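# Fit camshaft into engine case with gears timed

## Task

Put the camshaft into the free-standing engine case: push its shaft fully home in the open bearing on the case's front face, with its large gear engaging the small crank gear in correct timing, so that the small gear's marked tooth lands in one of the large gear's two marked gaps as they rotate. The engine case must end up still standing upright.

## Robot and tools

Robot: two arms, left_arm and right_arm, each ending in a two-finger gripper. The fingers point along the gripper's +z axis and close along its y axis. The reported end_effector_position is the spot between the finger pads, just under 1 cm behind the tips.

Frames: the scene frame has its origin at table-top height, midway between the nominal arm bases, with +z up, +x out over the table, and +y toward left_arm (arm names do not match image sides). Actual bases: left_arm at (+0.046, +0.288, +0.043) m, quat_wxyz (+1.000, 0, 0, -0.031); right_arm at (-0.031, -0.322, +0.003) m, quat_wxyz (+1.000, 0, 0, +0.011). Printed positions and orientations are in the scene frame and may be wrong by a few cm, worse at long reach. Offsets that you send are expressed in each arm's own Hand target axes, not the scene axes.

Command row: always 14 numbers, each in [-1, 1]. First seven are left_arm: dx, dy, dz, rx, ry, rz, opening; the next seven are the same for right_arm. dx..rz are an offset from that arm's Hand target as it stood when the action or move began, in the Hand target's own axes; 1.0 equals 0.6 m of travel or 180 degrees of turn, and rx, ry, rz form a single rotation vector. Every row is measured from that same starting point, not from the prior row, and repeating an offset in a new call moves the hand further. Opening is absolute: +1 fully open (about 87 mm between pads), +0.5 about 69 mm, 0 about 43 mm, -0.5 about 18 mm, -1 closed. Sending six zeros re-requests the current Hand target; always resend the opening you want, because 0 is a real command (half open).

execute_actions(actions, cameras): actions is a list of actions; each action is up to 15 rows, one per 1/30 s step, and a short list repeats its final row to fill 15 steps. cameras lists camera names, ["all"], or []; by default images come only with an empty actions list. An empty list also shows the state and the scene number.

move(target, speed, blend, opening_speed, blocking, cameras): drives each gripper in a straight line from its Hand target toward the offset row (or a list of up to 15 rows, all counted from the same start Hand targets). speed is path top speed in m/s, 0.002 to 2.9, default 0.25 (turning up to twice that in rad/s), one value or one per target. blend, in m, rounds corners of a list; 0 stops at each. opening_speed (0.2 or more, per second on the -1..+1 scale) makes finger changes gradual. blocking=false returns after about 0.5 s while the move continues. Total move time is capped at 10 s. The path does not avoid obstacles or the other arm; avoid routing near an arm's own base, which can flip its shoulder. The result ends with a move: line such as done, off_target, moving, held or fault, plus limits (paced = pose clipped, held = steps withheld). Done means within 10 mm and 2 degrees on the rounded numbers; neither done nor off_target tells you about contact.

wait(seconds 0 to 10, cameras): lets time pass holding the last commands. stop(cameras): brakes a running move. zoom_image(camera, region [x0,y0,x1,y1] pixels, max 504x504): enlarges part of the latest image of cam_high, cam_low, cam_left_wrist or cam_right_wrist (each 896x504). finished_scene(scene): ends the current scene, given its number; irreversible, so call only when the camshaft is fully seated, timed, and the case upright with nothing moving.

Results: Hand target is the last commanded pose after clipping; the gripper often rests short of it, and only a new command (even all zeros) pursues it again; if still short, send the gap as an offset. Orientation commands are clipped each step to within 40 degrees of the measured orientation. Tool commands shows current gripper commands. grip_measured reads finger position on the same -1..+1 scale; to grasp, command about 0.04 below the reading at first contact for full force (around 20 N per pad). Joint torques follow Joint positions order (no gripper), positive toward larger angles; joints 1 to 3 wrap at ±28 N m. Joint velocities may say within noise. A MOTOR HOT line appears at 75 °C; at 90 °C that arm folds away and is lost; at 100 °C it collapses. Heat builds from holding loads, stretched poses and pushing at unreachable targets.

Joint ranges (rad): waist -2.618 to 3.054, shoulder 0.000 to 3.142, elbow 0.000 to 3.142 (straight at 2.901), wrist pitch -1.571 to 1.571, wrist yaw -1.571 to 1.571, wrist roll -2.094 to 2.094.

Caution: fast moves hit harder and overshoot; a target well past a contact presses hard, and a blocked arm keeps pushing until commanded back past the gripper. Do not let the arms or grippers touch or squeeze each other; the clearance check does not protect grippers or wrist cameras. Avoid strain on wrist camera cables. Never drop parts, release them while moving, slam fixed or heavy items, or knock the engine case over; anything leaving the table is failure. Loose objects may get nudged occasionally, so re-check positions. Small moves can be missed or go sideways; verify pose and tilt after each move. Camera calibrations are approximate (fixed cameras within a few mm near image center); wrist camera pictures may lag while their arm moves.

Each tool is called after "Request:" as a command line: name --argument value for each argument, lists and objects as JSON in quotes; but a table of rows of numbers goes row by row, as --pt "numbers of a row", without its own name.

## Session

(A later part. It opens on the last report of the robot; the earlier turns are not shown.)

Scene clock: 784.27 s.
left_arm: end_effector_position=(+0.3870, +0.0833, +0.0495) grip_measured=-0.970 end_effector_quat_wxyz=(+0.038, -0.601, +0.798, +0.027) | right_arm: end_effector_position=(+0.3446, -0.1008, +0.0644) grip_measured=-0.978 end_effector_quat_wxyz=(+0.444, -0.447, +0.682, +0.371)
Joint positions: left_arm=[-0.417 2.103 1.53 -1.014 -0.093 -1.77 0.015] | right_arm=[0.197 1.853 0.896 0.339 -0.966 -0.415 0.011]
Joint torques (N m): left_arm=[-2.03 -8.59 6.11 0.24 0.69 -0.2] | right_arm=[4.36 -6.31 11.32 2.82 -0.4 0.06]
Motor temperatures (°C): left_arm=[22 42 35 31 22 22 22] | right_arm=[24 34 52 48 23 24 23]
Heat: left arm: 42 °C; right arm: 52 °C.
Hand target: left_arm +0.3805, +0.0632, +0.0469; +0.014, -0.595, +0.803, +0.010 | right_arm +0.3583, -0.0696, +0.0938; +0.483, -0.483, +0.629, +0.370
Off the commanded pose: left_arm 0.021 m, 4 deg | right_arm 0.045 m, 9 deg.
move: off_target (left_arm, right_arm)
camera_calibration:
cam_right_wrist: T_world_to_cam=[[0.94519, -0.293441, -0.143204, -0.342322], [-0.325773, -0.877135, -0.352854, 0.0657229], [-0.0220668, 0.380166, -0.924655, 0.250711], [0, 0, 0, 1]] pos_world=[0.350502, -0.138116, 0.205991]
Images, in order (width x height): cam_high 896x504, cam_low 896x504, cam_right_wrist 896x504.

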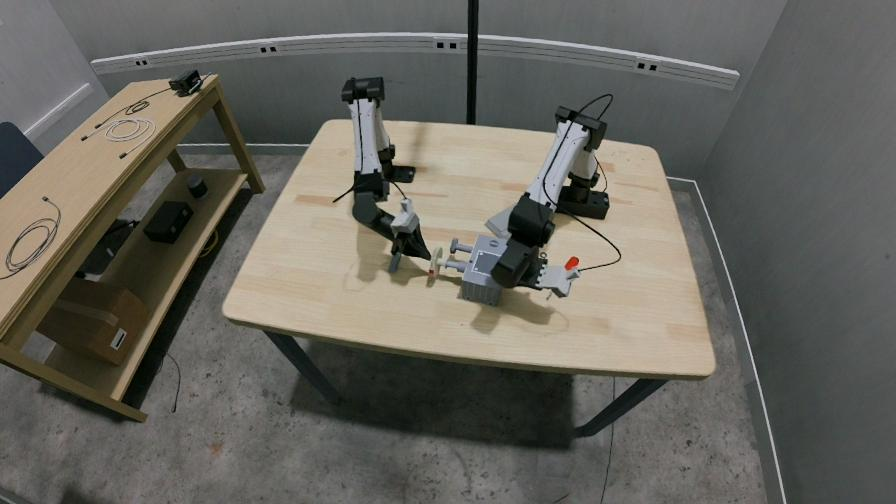

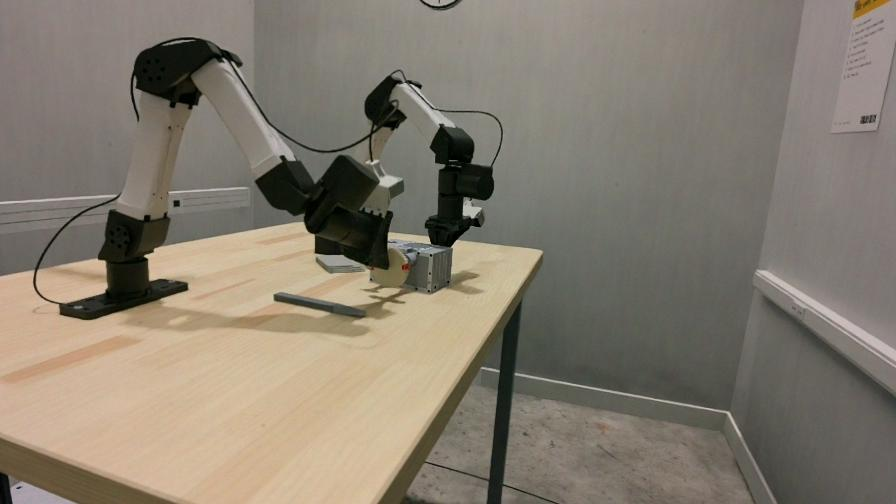

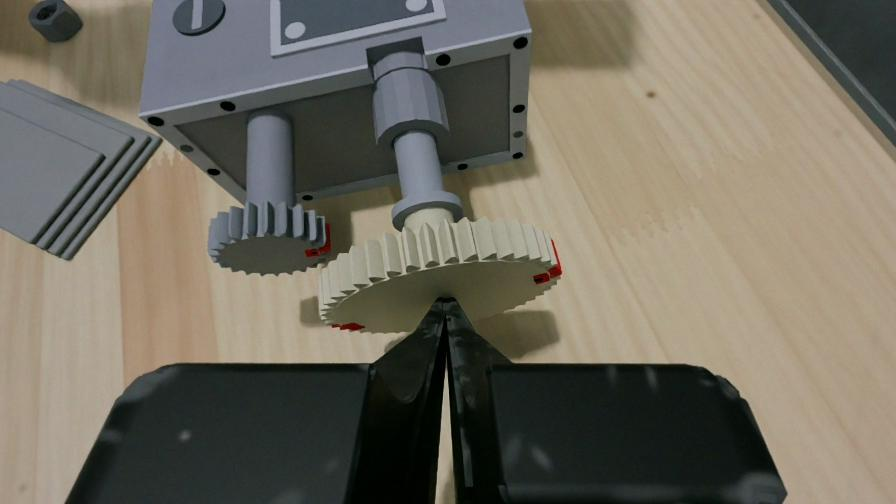

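Request:
move --target '[0,0,0,0,0,0,-1,-0.0105,0.008,-0.1927,0,0,0,-0.1]' --speed 0.15 --cameras '["cam_high","cam_right_wrist","cam_low"]'

Request:
zoom_image --camera "cam_low" --region '[340, 225, 460, 305]'

Request:
zoom_image --camera "cam_high" --region '[420, 220, 500, 300]'

Scene clock: 809.33 s.
left_arm: end_effector_position=(+0.3872, +0.0838, +0.0494) grip_measured=-0.970 end_effector_quat_wxyz=(+0.040, -0.601, +0.797, +0.028) | right_arm: end_effector_position=(+0.3194, -0.1754, +0.1145) grip_measured=-0.100 end_effector_quat_wxyz=(+0.469, -0.473, +0.645, +0.375)
Joint positions: left_arm=[-0.417 2.103 1.53 -1.014 -0.095 -1.772 0.015] | right_arm=[-0.038 1.651 0.917 -0.136 -1.198 -0.794 0.45]
Joint torques (N m): left_arm=[-2.07 -8.47 6.24 0.33 0.71 -0.17] | right_arm=[-0.34 -6.06 9.7 1.38 -0.52 -0.11]
Heat: left arm: 43 °C; right arm: 53 °C.
Hand target: left_arm +0.3805, +0.0632, +0.0469; +0.013, -0.595, +0.804, +0.010 | right_arm +0.3252, -0.1746, +0.1298; +0.483, -0.483, +0.629, +0.371
Off the commanded pose: left_arm 0.022 m, 4 deg | right_arm 0.016 m, 3 deg.
move: off_target (left_arm, right_arm)
camera_calibration:
cam_right_wrist: T_world_to_cam=[[0.968301, -0.238785, -0.0733159, -0.339062], [-0.247714, -0.880235, -0.404753, -0.00975076], [0.0321138, 0.410084, -0.911482, 0.311239], [0, 0, 0, 1]] pos_world=[0.315903, -0.21718, 0.254884]
Images, in order (width x height): cam_high 896x504, cam_low 896x504, cam_right_wrist 896x504.

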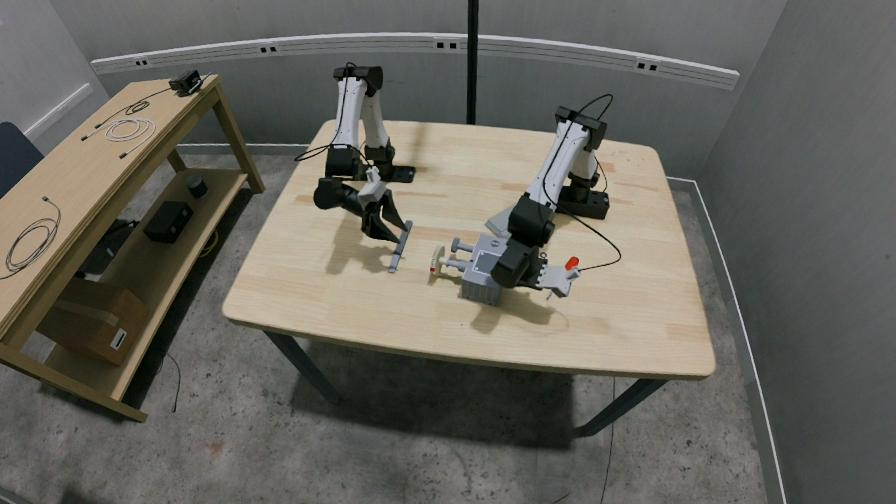

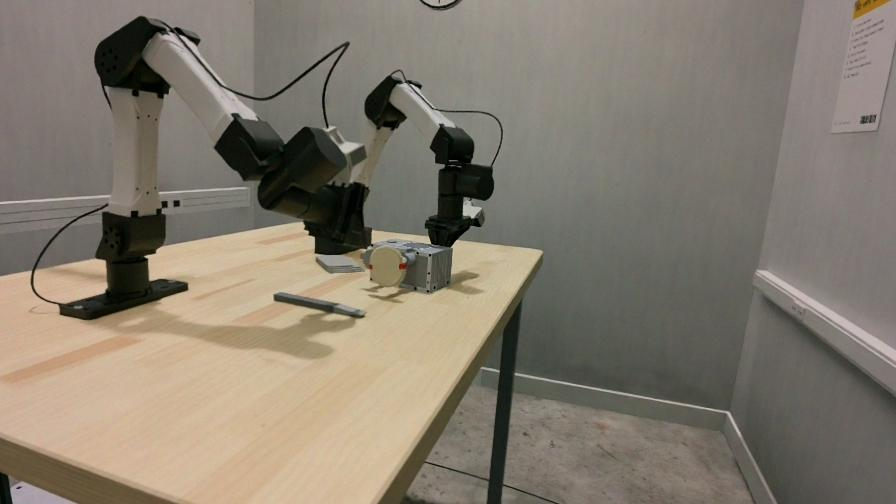

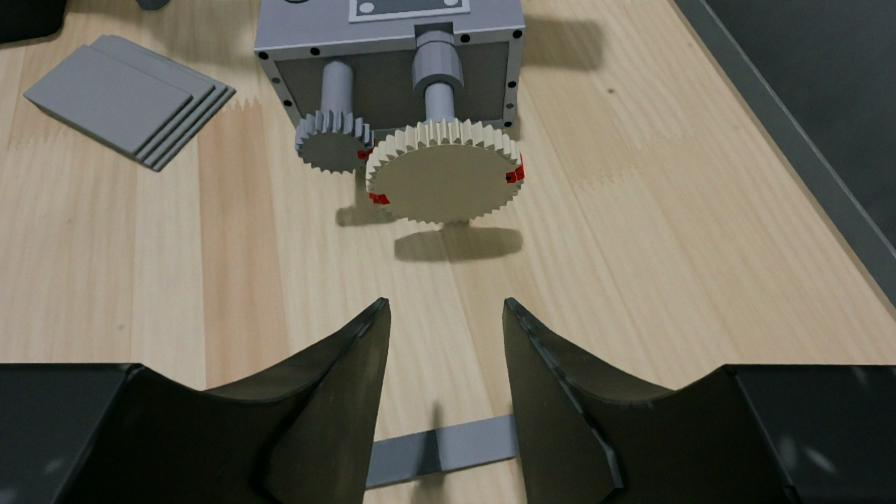

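Scaled by 4.200 from the camera's 896x504 image, which has a finer 1280x720 frame.

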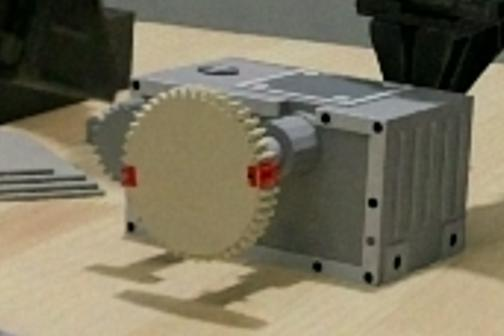

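Scaled by 6.300 from the camera's 896x504 image, which has a finer 1280x720 frame.

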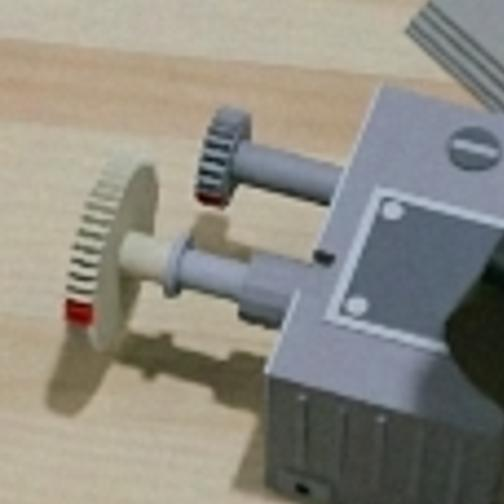

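Request:
move --target '[0,0,0,0,0,0,-1,0.087,0.0082,0.0748,0,0,0,-1]' --speed 0.12 --cameras '["cam_right_wrist"]'

Scene clock: 836.47 s.
left_arm: end_effector_position=(+0.3872, +0.0838, +0.0494) grip_measured=-0.970 end_effector_quat_wxyz=(+0.040, -0.601, +0.797, +0.028) | right_arm: end_effector_position=(+0.3259, -0.1458, +0.0675) grip_measured=-0.978 end_effector_quat_wxyz=(+0.477, -0.481, +0.632, +0.376)
Joint positions: left_arm=[-0.417 2.103 1.53 -1.014 -0.095 -1.772 0.015] | right_arm=[0.051 1.792 0.8 0.287 -1.155 -0.646 0.011]
Joint torques (N m): left_arm=[-2.18 -8.66 6.2 0.29 0.67 -0.21] | right_arm=[0.2 -5.29 5.55 2.05 -0.18 0.11]
Motor temperatures (°C): left_arm=[22 44 35 29 23 22 22] | right_arm=[24 33 52 43 23 24 23]
Heat: left arm: 44 °C; right arm: 52 °C.
Hand target: left_arm +0.3805, +0.0632, +0.0469; +0.013, -0.595, +0.804, +0.010 | right_arm +0.3283, -0.1445, +0.0678; +0.483, -0.483, +0.629, +0.370
Off the commanded pose: left_arm 0.022 m, 4 deg | right_arm 0.003 m, 1 deg.
move: off_target (left_arm)
camera_calibration:
cam_right_wrist: T_world_to_cam=[[0.974092, -0.220906, -0.0484185, -0.342638], [-0.220481, -0.880012, -0.420675, -0.00895258], [0.0503208, 0.420451, -0.905919, 0.251392], [0, 0, 0, 1]] pos_world=[0.319137, -0.189267, 0.207384]
Images, in order (width x height): cam_right_wrist 896x504.

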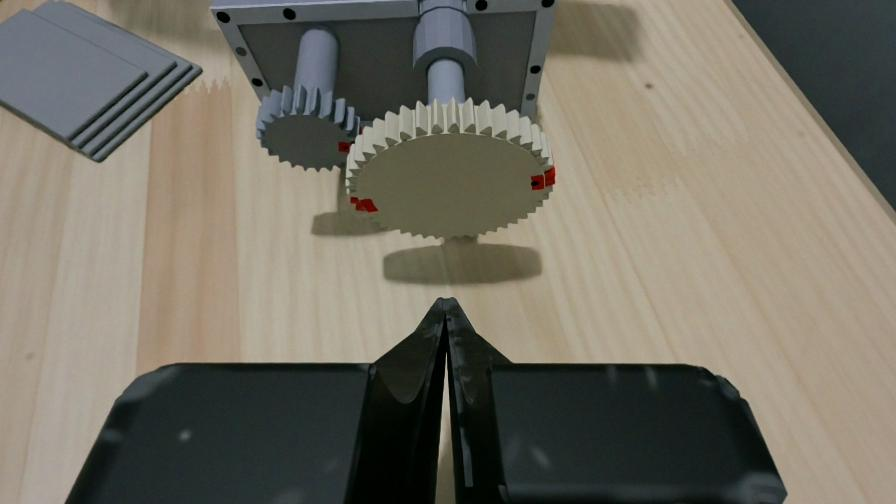

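Request:
move --target '[0,0,0,0,0,0,-1,-0.026,-0.0065,0.0967,0,0,0,-1]' --speed 0.07 --cameras '["cam_high","cam_right_wrist","cam_low"]'

Request:
zoom_image --camera "cam_high" --region '[420, 220, 500, 300]'

Request:
zoom_image --camera "cam_low" --region '[340, 225, 460, 305]'

Scene clock: 847.30 s.
left_arm: end_effector_position=(+0.3873, +0.0838, +0.0494) grip_measured=-0.970 end_effector_quat_wxyz=(+0.040, -0.602, +0.797, +0.028) | right_arm: end_effector_position=(+0.3325, -0.0966, +0.0546) grip_measured=-0.978 end_effector_quat_wxyz=(+0.458, -0.472, +0.649, +0.384)
Joint positions: left_arm=[-0.417 2.103 1.53 -1.014 -0.095 -1.773 0.015] | right_arm=[0.199 1.88 0.834 0.457 -1.03 -0.451 0.011]
Joint torques (N m): left_arm=[-2.11 -8.66 6.24 0.27 0.65 -0.18] | right_arm=[1.14 -5.64 9.13 2.42 -0.05 0.09]
Heat: left arm: 45 °C; right arm: 50 °C.
Hand target: left_arm +0.3805, +0.0632, +0.0469; +0.013, -0.595, +0.803, +0.010 | right_arm +0.3475, -0.0874, +0.0679; +0.483, -0.483, +0.629, +0.370
Off the commanded pose: left_arm 0.022 m, 4 deg | right_arm 0.022 m, 4 deg.
move: off_target (left_arm, right_arm)
camera_calibration:
cam_right_wrist: T_world_to_cam=[[0.968535, -0.227601, -0.100687, -0.334838], [-0.248874, -0.883485, -0.396883, 0.0382563], [0.00137555, 0.409453, -0.91233, 0.23413], [0, 0, 0, 1]] pos_world=[0.333501, -0.138276, 0.195074]
Images, in order (width x height): cam_high 896x504, cam_low 896x504, cam_right_wrist 896x504.

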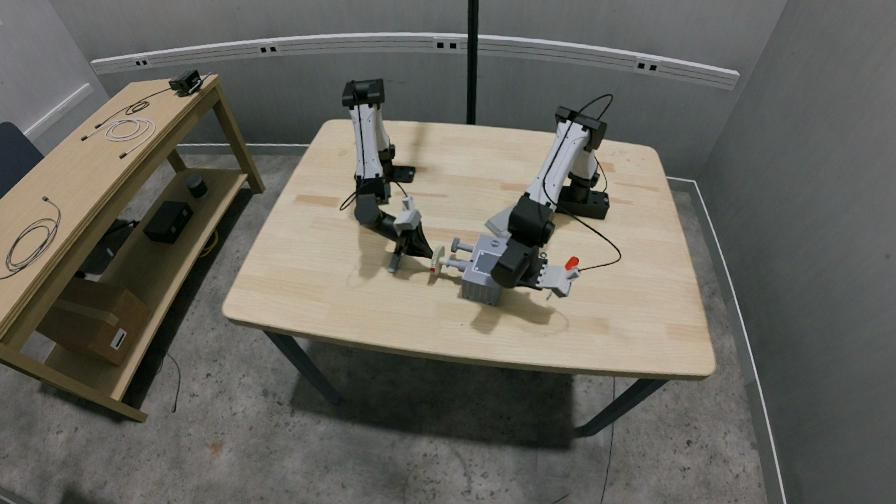

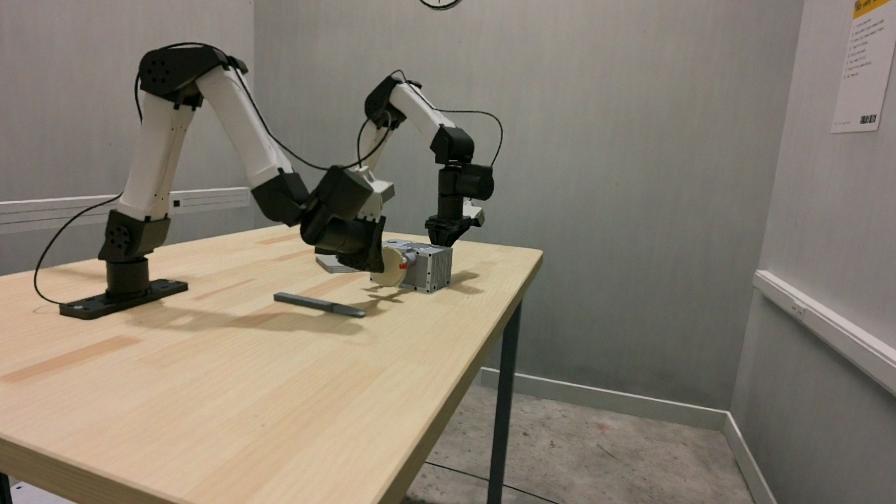

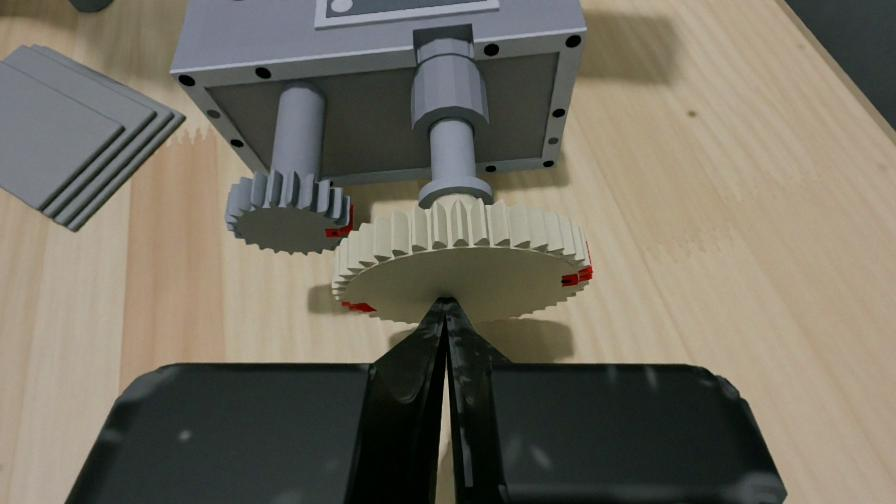

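Scaled by 6.300 from the camera's 896x504 image, which has a finer 1280x720 frame.

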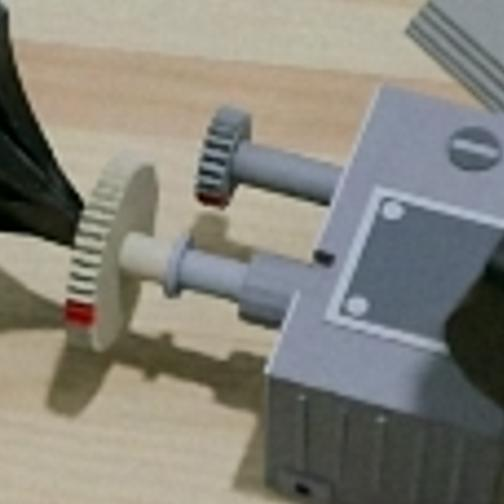

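Scaled by 4.200 from the camera's 896x504 image, which has a finer 1280x720 frame.

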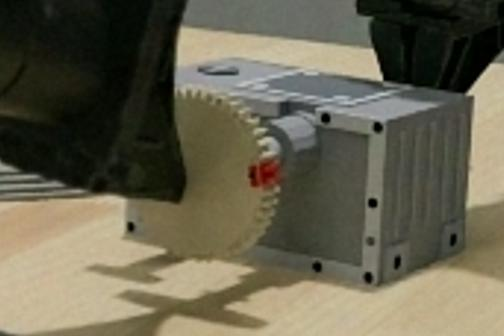

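Request:
move --pt "0 0 0 0 0 0 -1 -0.0077 -0.0112 -0.0363 0 0 0 -1" --pt "0 0 0 0 0 0 -1 -0.0282 -0.0138 0.0273 0 0 0 -1" --speed 0.07 --cameras '["cam_high","cam_right_wrist","cam_low"]'

Request:
zoom_image --camera "cam_high" --region '[420, 220, 500, 300]'

Request:
zoom_image --camera "cam_low" --region '[340, 225, 460, 305]'

Scene clock: 863.77 s.
left_arm: end_effector_position=(+0.3873, +0.0838, +0.0494) grip_measured=-0.970 end_effector_quat_wxyz=(+0.040, -0.602, +0.797, +0.028) | right_arm: end_effector_position=(+0.3462, -0.0833, +0.0669) grip_measured=-0.978 end_effector_quat_wxyz=(+0.458, -0.469, +0.650, +0.384)
Joint positions: left_arm=[-0.417 2.103 1.53 -1.014 -0.096 -1.773 0.015] | right_arm=[0.227 1.894 0.912 0.422 -1.003 -0.414 0.011]
Joint torques (N m): left_arm=[-2.15 -8.65 6.35 0.3 0.65 -0.14] | right_arm=[1.88 -5.45 9.91 2.48 0.05 0.05]
Heat: left arm: 45 °C; right arm: 51 °C.
Hand target: left_arm +0.3805, +0.0632, +0.0469; +0.014, -0.595, +0.803, +0.010 | right_arm +0.3607, -0.0701, +0.0799; +0.483, -0.483, +0.629, +0.370
Off the commanded pose: left_arm 0.022 m, 4 deg | right_arm 0.024 m, 4 deg.
move: off_target (left_arm, right_arm)
camera_calibration:
cam_right_wrist: T_world_to_cam=[[0.967311, -0.231599, -0.1033, -0.343512], [-0.253591, -0.88199, -0.397222, 0.0600386], [0.000886637, 0.410434, -0.91189, 0.240169], [0, 0, 0, 1]] pos_world=[0.347295, -0.125177, 0.207371]
Images, in order (width x height): cam_high 896x504, cam_low 896x504, cam_right_wrist 896x504.

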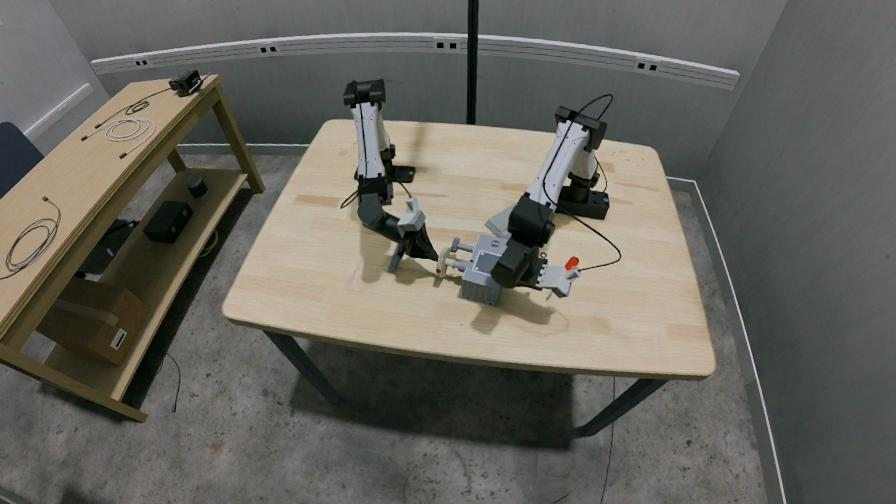

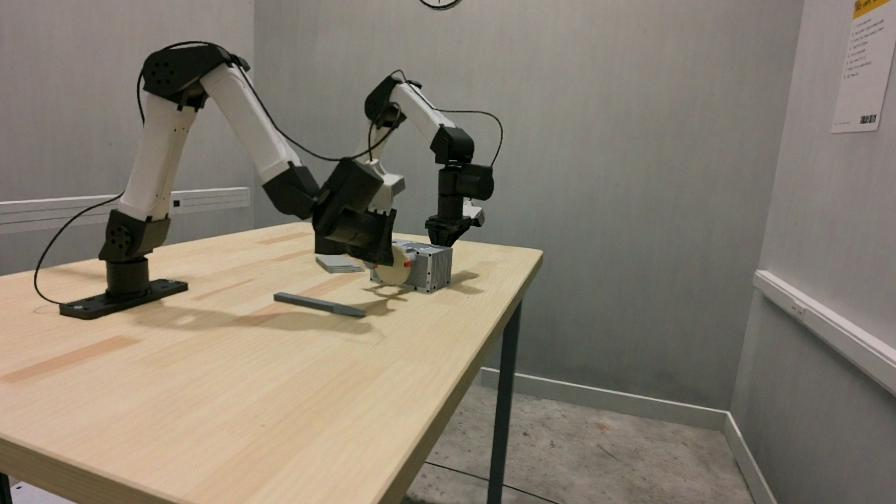

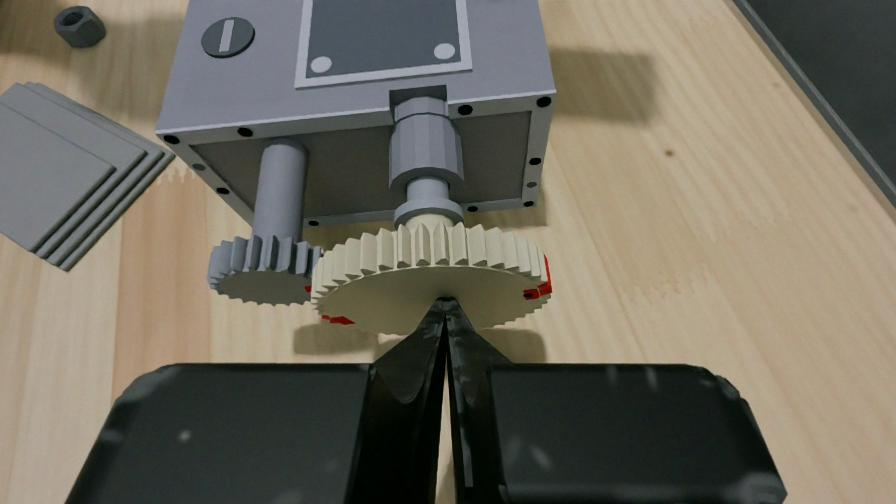

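Scaled by 6.300 from the camera's 896x504 image, which has a finer 1280x720 frame.

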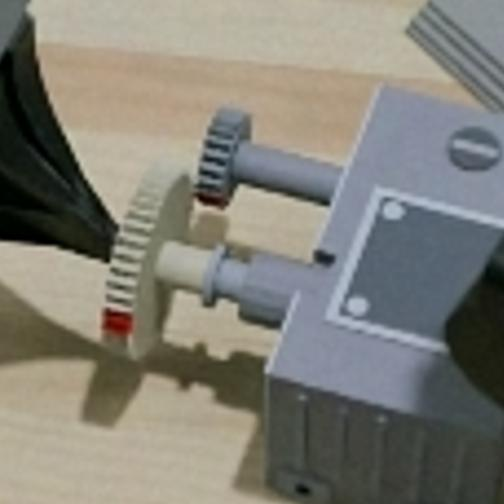

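Scaled by 4.200 from the camera's 896x504 image, which has a finer 1280x720 frame.

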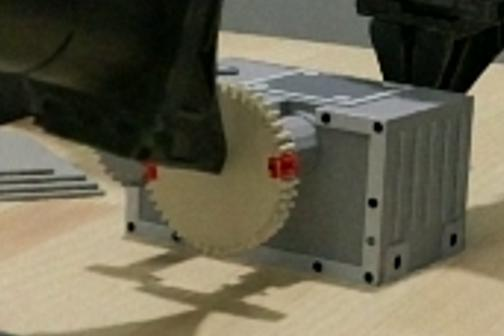

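Request:
zoom_image --camera "cam_right_wrist" --region '[190, 220, 420, 350]'

Request:
zoom_image --camera "cam_low" --region '[360, 235, 425, 295]'

Scaled by 2.191 from the camera's 896x504 image, which has a finer 1280x720 frame.

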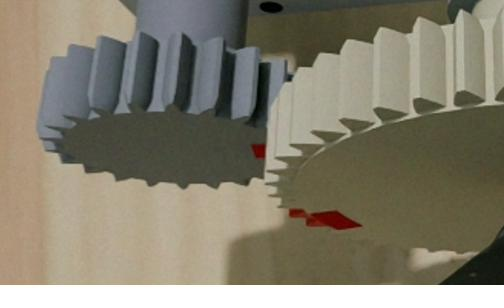

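Scaled by 7.754 from the camera's 896x504 image, which has a finer 1280x720 frame.

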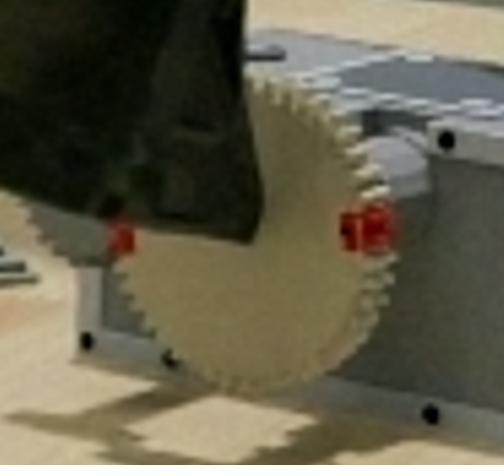

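Request:
move --target '[0,0,0,0,0,0,-1,-0.0043,0.0057,0.0228,0,0,0,-1]' --speed 0.05 --cameras '["cam_high","cam_right_wrist","cam_low"]'

Request:
zoom_image --camera "cam_right_wrist" --region '[190, 220, 420, 350]'

Request:
zoom_image --camera "cam_high" --region '[420, 220, 500, 300]'

Scene clock: 887.13 s.
left_arm: end_effector_position=(+0.3873, +0.0838, +0.0494) grip_measured=-0.970 end_effector_quat_wxyz=(+0.040, -0.602, +0.797, +0.028) | right_arm: end_effector_position=(+0.3477, -0.0831, +0.0635) grip_measured=-0.978 end_effector_quat_wxyz=(+0.452, -0.456, +0.665, +0.382)
Joint positions: left_arm=[-0.417 2.103 1.53 -1.014 -0.096 -1.773 0.015] | right_arm=[0.233 1.898 0.912 0.424 -0.974 -0.382 0.011]
Joint torques (N m): left_arm=[-2.11 -8.69 6.09 0.31 0.69 -0.16] | right_arm=[4.4 -4.93 10.45 2.82 0.05 0.01]
Heat: left arm: 46 °C; right arm: 52 °C.
Hand target: left_arm +0.3805, +0.0632, +0.0469; +0.014, -0.595, +0.803, +0.010 | right_arm +0.3609, -0.0557, +0.0788; +0.483, -0.483, +0.629, +0.371
Off the commanded pose: left_arm 0.022 m, 4 deg | right_arm 0.034 m, 6 deg.
move: off_target (left_arm, right_arm)
camera_calibration:
cam_right_wrist: T_world_to_cam=[[0.956982, -0.260078, -0.128628, -0.342481], [-0.289842, -0.877253, -0.382647, 0.071363], [-0.0133211, 0.403468, -0.914897, 0.241465], [0, 0, 0, 1]] pos_world=[0.351649, -0.123892, 0.204169]
Images, in order (width x height): cam_high 896x504, cam_low 896x504, cam_right_wrist 896x504.

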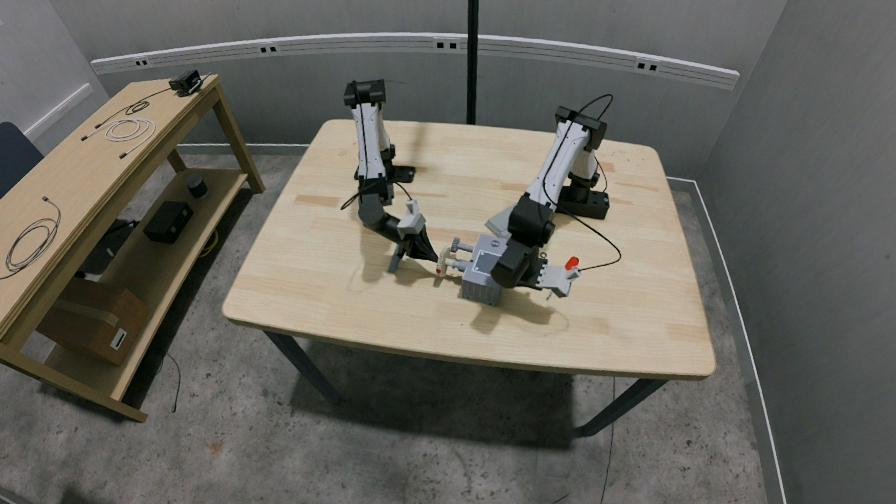

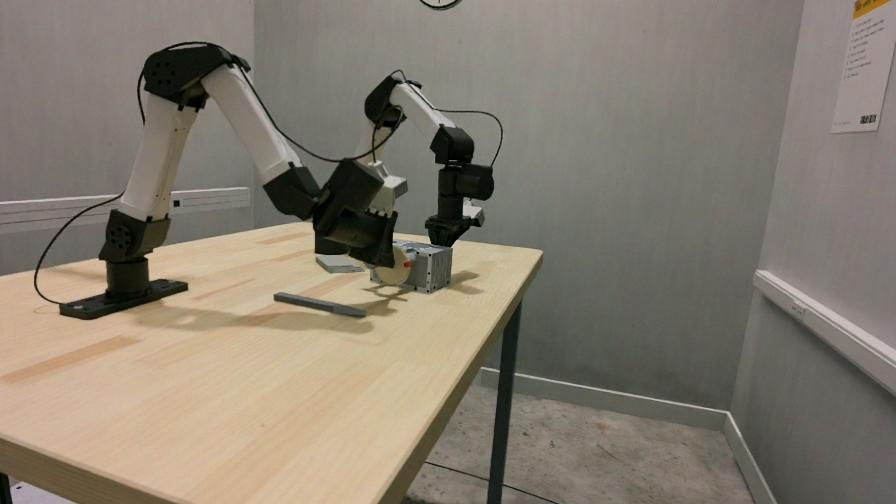

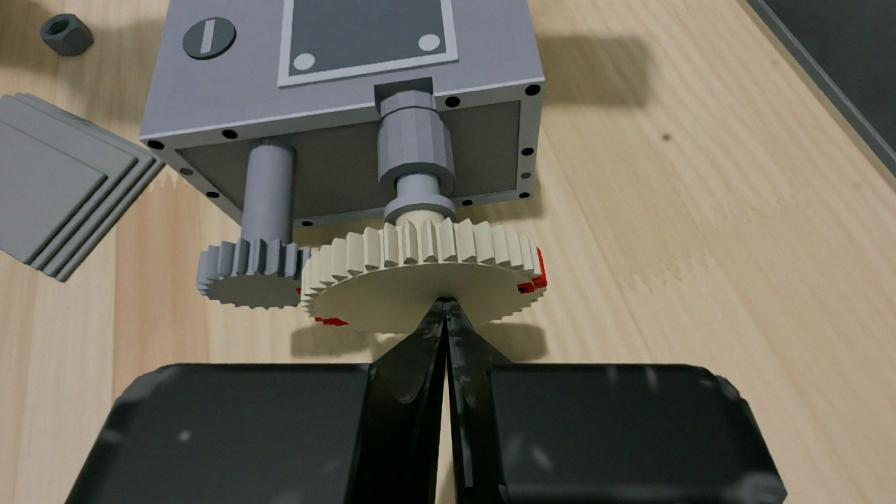

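Scaled by 2.191 from the camera's 896x504 image, which has a finer 1280x720 frame.

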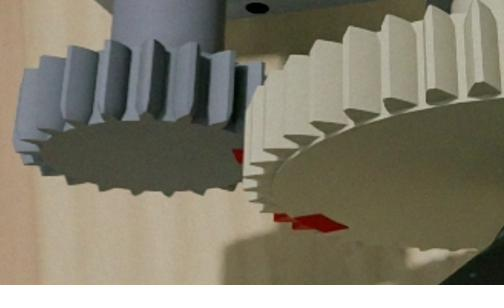

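Scaled by 6.300 from the camera's 896x504 image, which has a finer 1280x720 frame.

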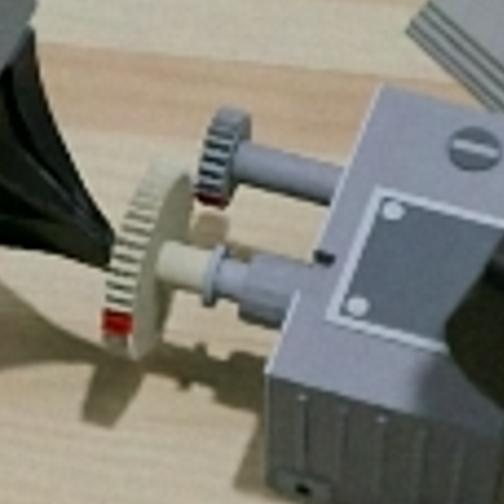

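Request:
move --target '[0,0,0,0,0,0,-1,-0.0287,0.0062,-0.2217,0,0,0,-1]' --speed 0.2 --cameras '["cam_high","cam_right_wrist","cam_low"]'

Request:
zoom_image --camera "cam_right_wrist" --region '[280, 90, 480, 240]'

Request:
zoom_image --camera "cam_low" --region '[350, 235, 430, 295]'

Scene clock: 912.87 s.
left_arm: end_effector_position=(+0.3873, +0.0838, +0.0494) grip_measured=-0.970 end_effector_quat_wxyz=(+0.040, -0.602, +0.797, +0.028) | right_arm: end_effector_position=(+0.3196, -0.1757, +0.1165) grip_measured=-0.978 end_effector_quat_wxyz=(+0.471, -0.474, +0.643, +0.373)
Joint positions: left_arm=[-0.417 2.103 1.53 -1.014 -0.096 -1.773 0.015] | right_arm=[-0.038 1.646 0.918 -0.137 -1.198 -0.794 0.011]
Joint torques (N m): left_arm=[-2.1 -8.72 6.23 0.28 0.66 -0.13] | right_arm=[-0.28 -5.59 9.74 1.4 -0.52 -0.1]
Heat: left arm: 46 °C; right arm: 53 °C.
Hand target: left_arm +0.3805, +0.0632, +0.0469; +0.014, -0.595, +0.803, +0.010 | right_arm +0.3253, -0.1747, +0.1300; +0.483, -0.483, +0.629, +0.370
Off the commanded pose: left_arm 0.022 m, 4 deg | right_arm 0.015 m, 2 deg.
move: off_target (left_arm, right_arm)
camera_calibration:
cam_right_wrist: T_world_to_cam=[[0.968566, -0.239453, -0.0674008, -0.340059], [-0.24585, -0.880129, -0.406116, -0.00959196], [0.0379241, 0.40992, -0.911333, 0.311305], [0, 0, 0, 1]] pos_world=[0.315205, -0.21748, 0.256887]
Images, in order (width x height): cam_high 896x504, cam_low 896x504, cam_right_wrist 896x504.

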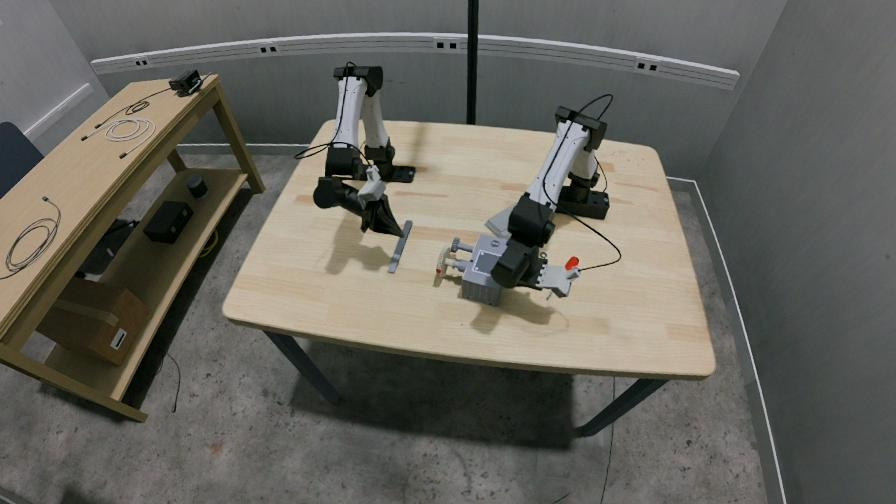

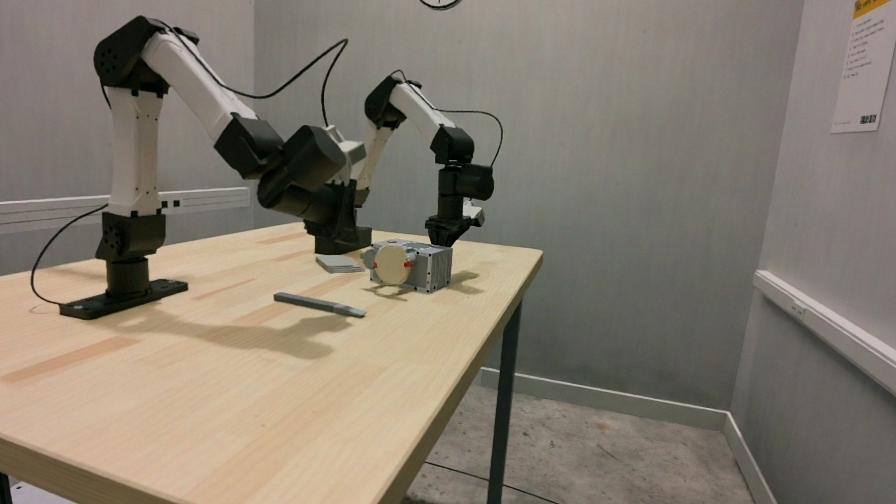

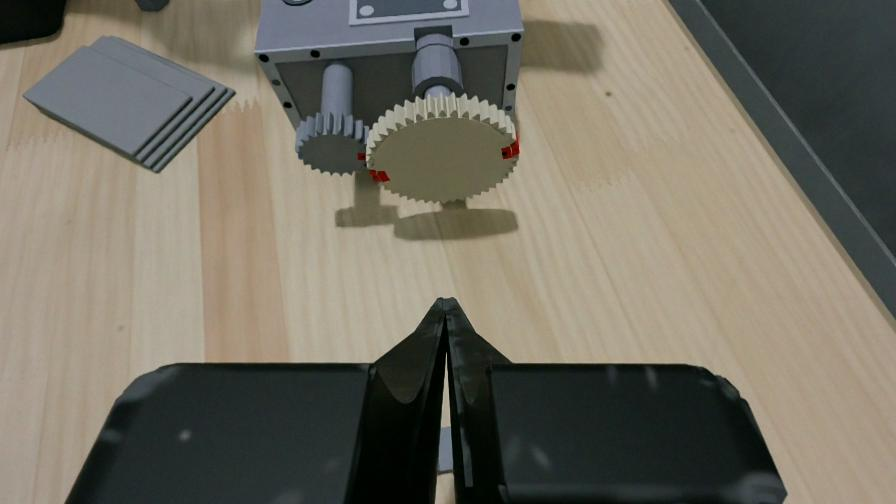

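Scaled by 2.520 from the camera's 896x504 image, which has a finer 1280x720 frame.

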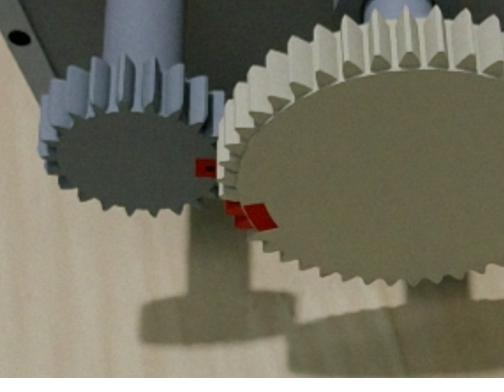

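Scaled by 6.300 from the camera's 896x504 image, which has a finer 1280x720 frame.

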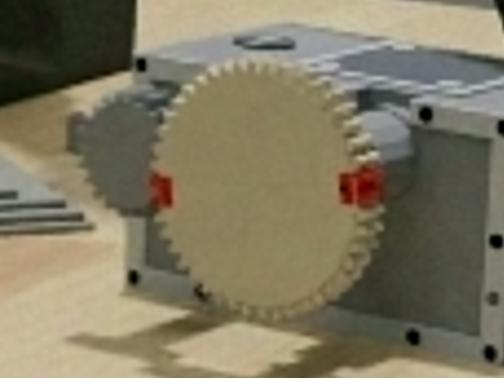

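Request:
move --target '[0,0,0,0,0,0,-1,-0.0133,-0.0445,0.16,0,0,0,-1]' --speed 0.12 --cameras '["cam_right_wrist","cam_low","cam_high"]'

Request:
zoom_image --camera "cam_low" --region '[350, 215, 450, 295]'

Scene clock: 934.97 s.
left_arm: end_effector_position=(+0.3873, +0.0838, +0.0494) grip_measured=-0.970 end_effector_quat_wxyz=(+0.040, -0.602, +0.797, +0.028) | right_arm: end_effector_position=(+0.3625, -0.0934, +0.1005) grip_measured=-0.978 end_effector_quat_wxyz=(+0.463, -0.478, +0.641, +0.382)
Joint positions: left_arm=[-0.417 2.103 1.53 -1.014 -0.096 -1.773 0.015] | right_arm=[0.188 1.855 1.031 0.233 -1.044 -0.477 0.011]
Joint torques (N m): left_arm=[-2.22 -8.64 6.16 0.28 0.66 -0.16] | right_arm=[0.02 -6.11 9.73 2.22 -0.1 0.11]
Heat: left arm: 47 °C; right arm: 53 °C.
Hand target: left_arm +0.3805, +0.0632, +0.0469; +0.014, -0.595, +0.803, +0.010 | right_arm +0.3756, -0.0900, +0.1129; +0.483, -0.483, +0.629, +0.370
Off the commanded pose: left_arm 0.022 m, 4 deg | right_arm 0.018 m, 3 deg.
move: off_target (left_arm, right_arm)
camera_calibration:
cam_right_wrist: T_world_to_cam=[[0.972514, -0.218552, -0.0803156, -0.361144], [-0.232216, -0.885091, -0.403348, 0.0611314], [0.0170659, 0.410912, -0.911515, 0.269034], [0, 0, 0, 1]] pos_world=[0.360822, -0.135371, 0.240881]
Images, in order (width x height): cam_high 896x504, cam_low 896x504, cam_right_wrist 896x504.

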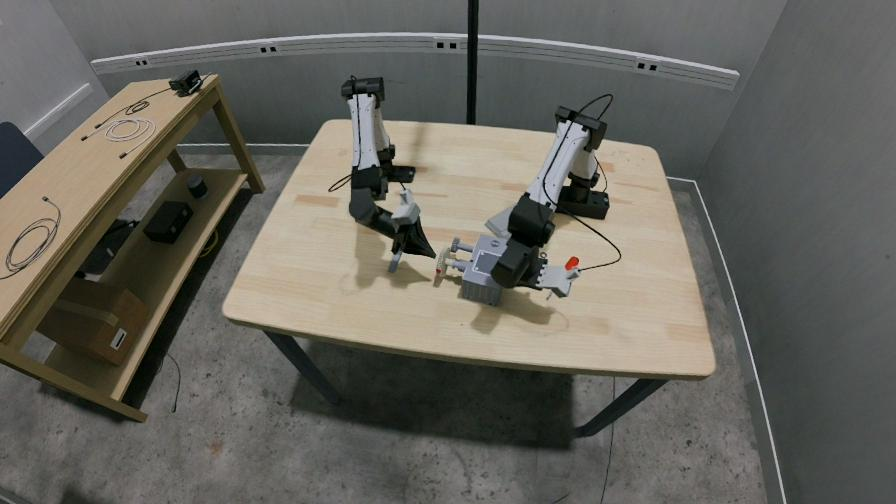

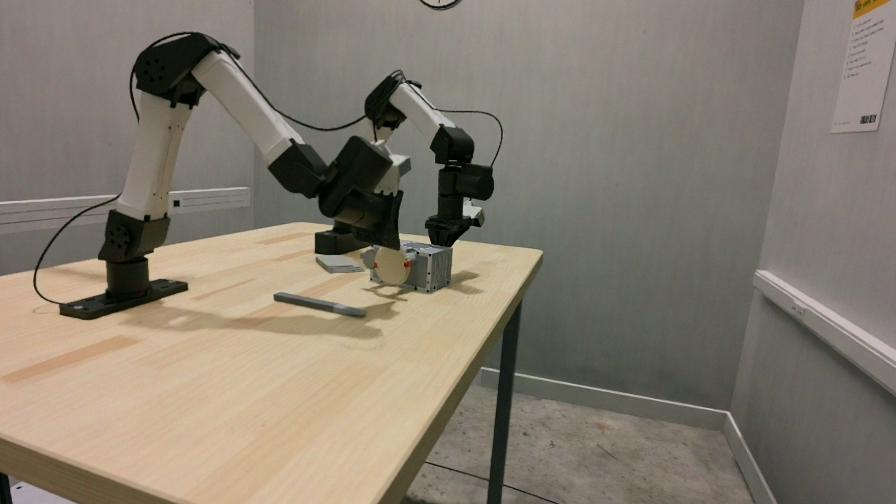

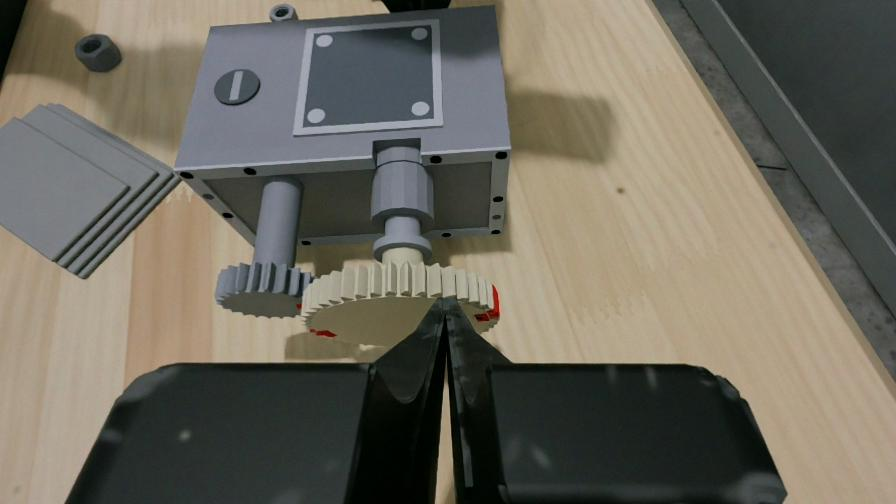

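Scaled by 5.040 from the camera's 896x504 image, which has a finer 1280x720 frame.

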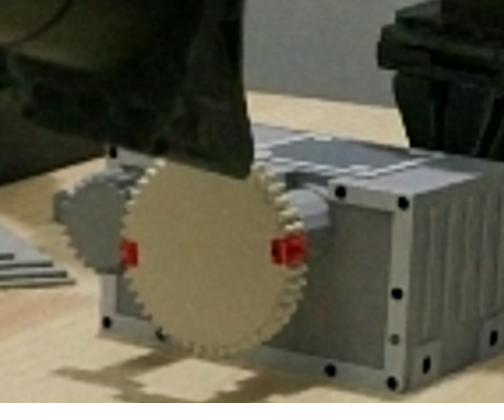

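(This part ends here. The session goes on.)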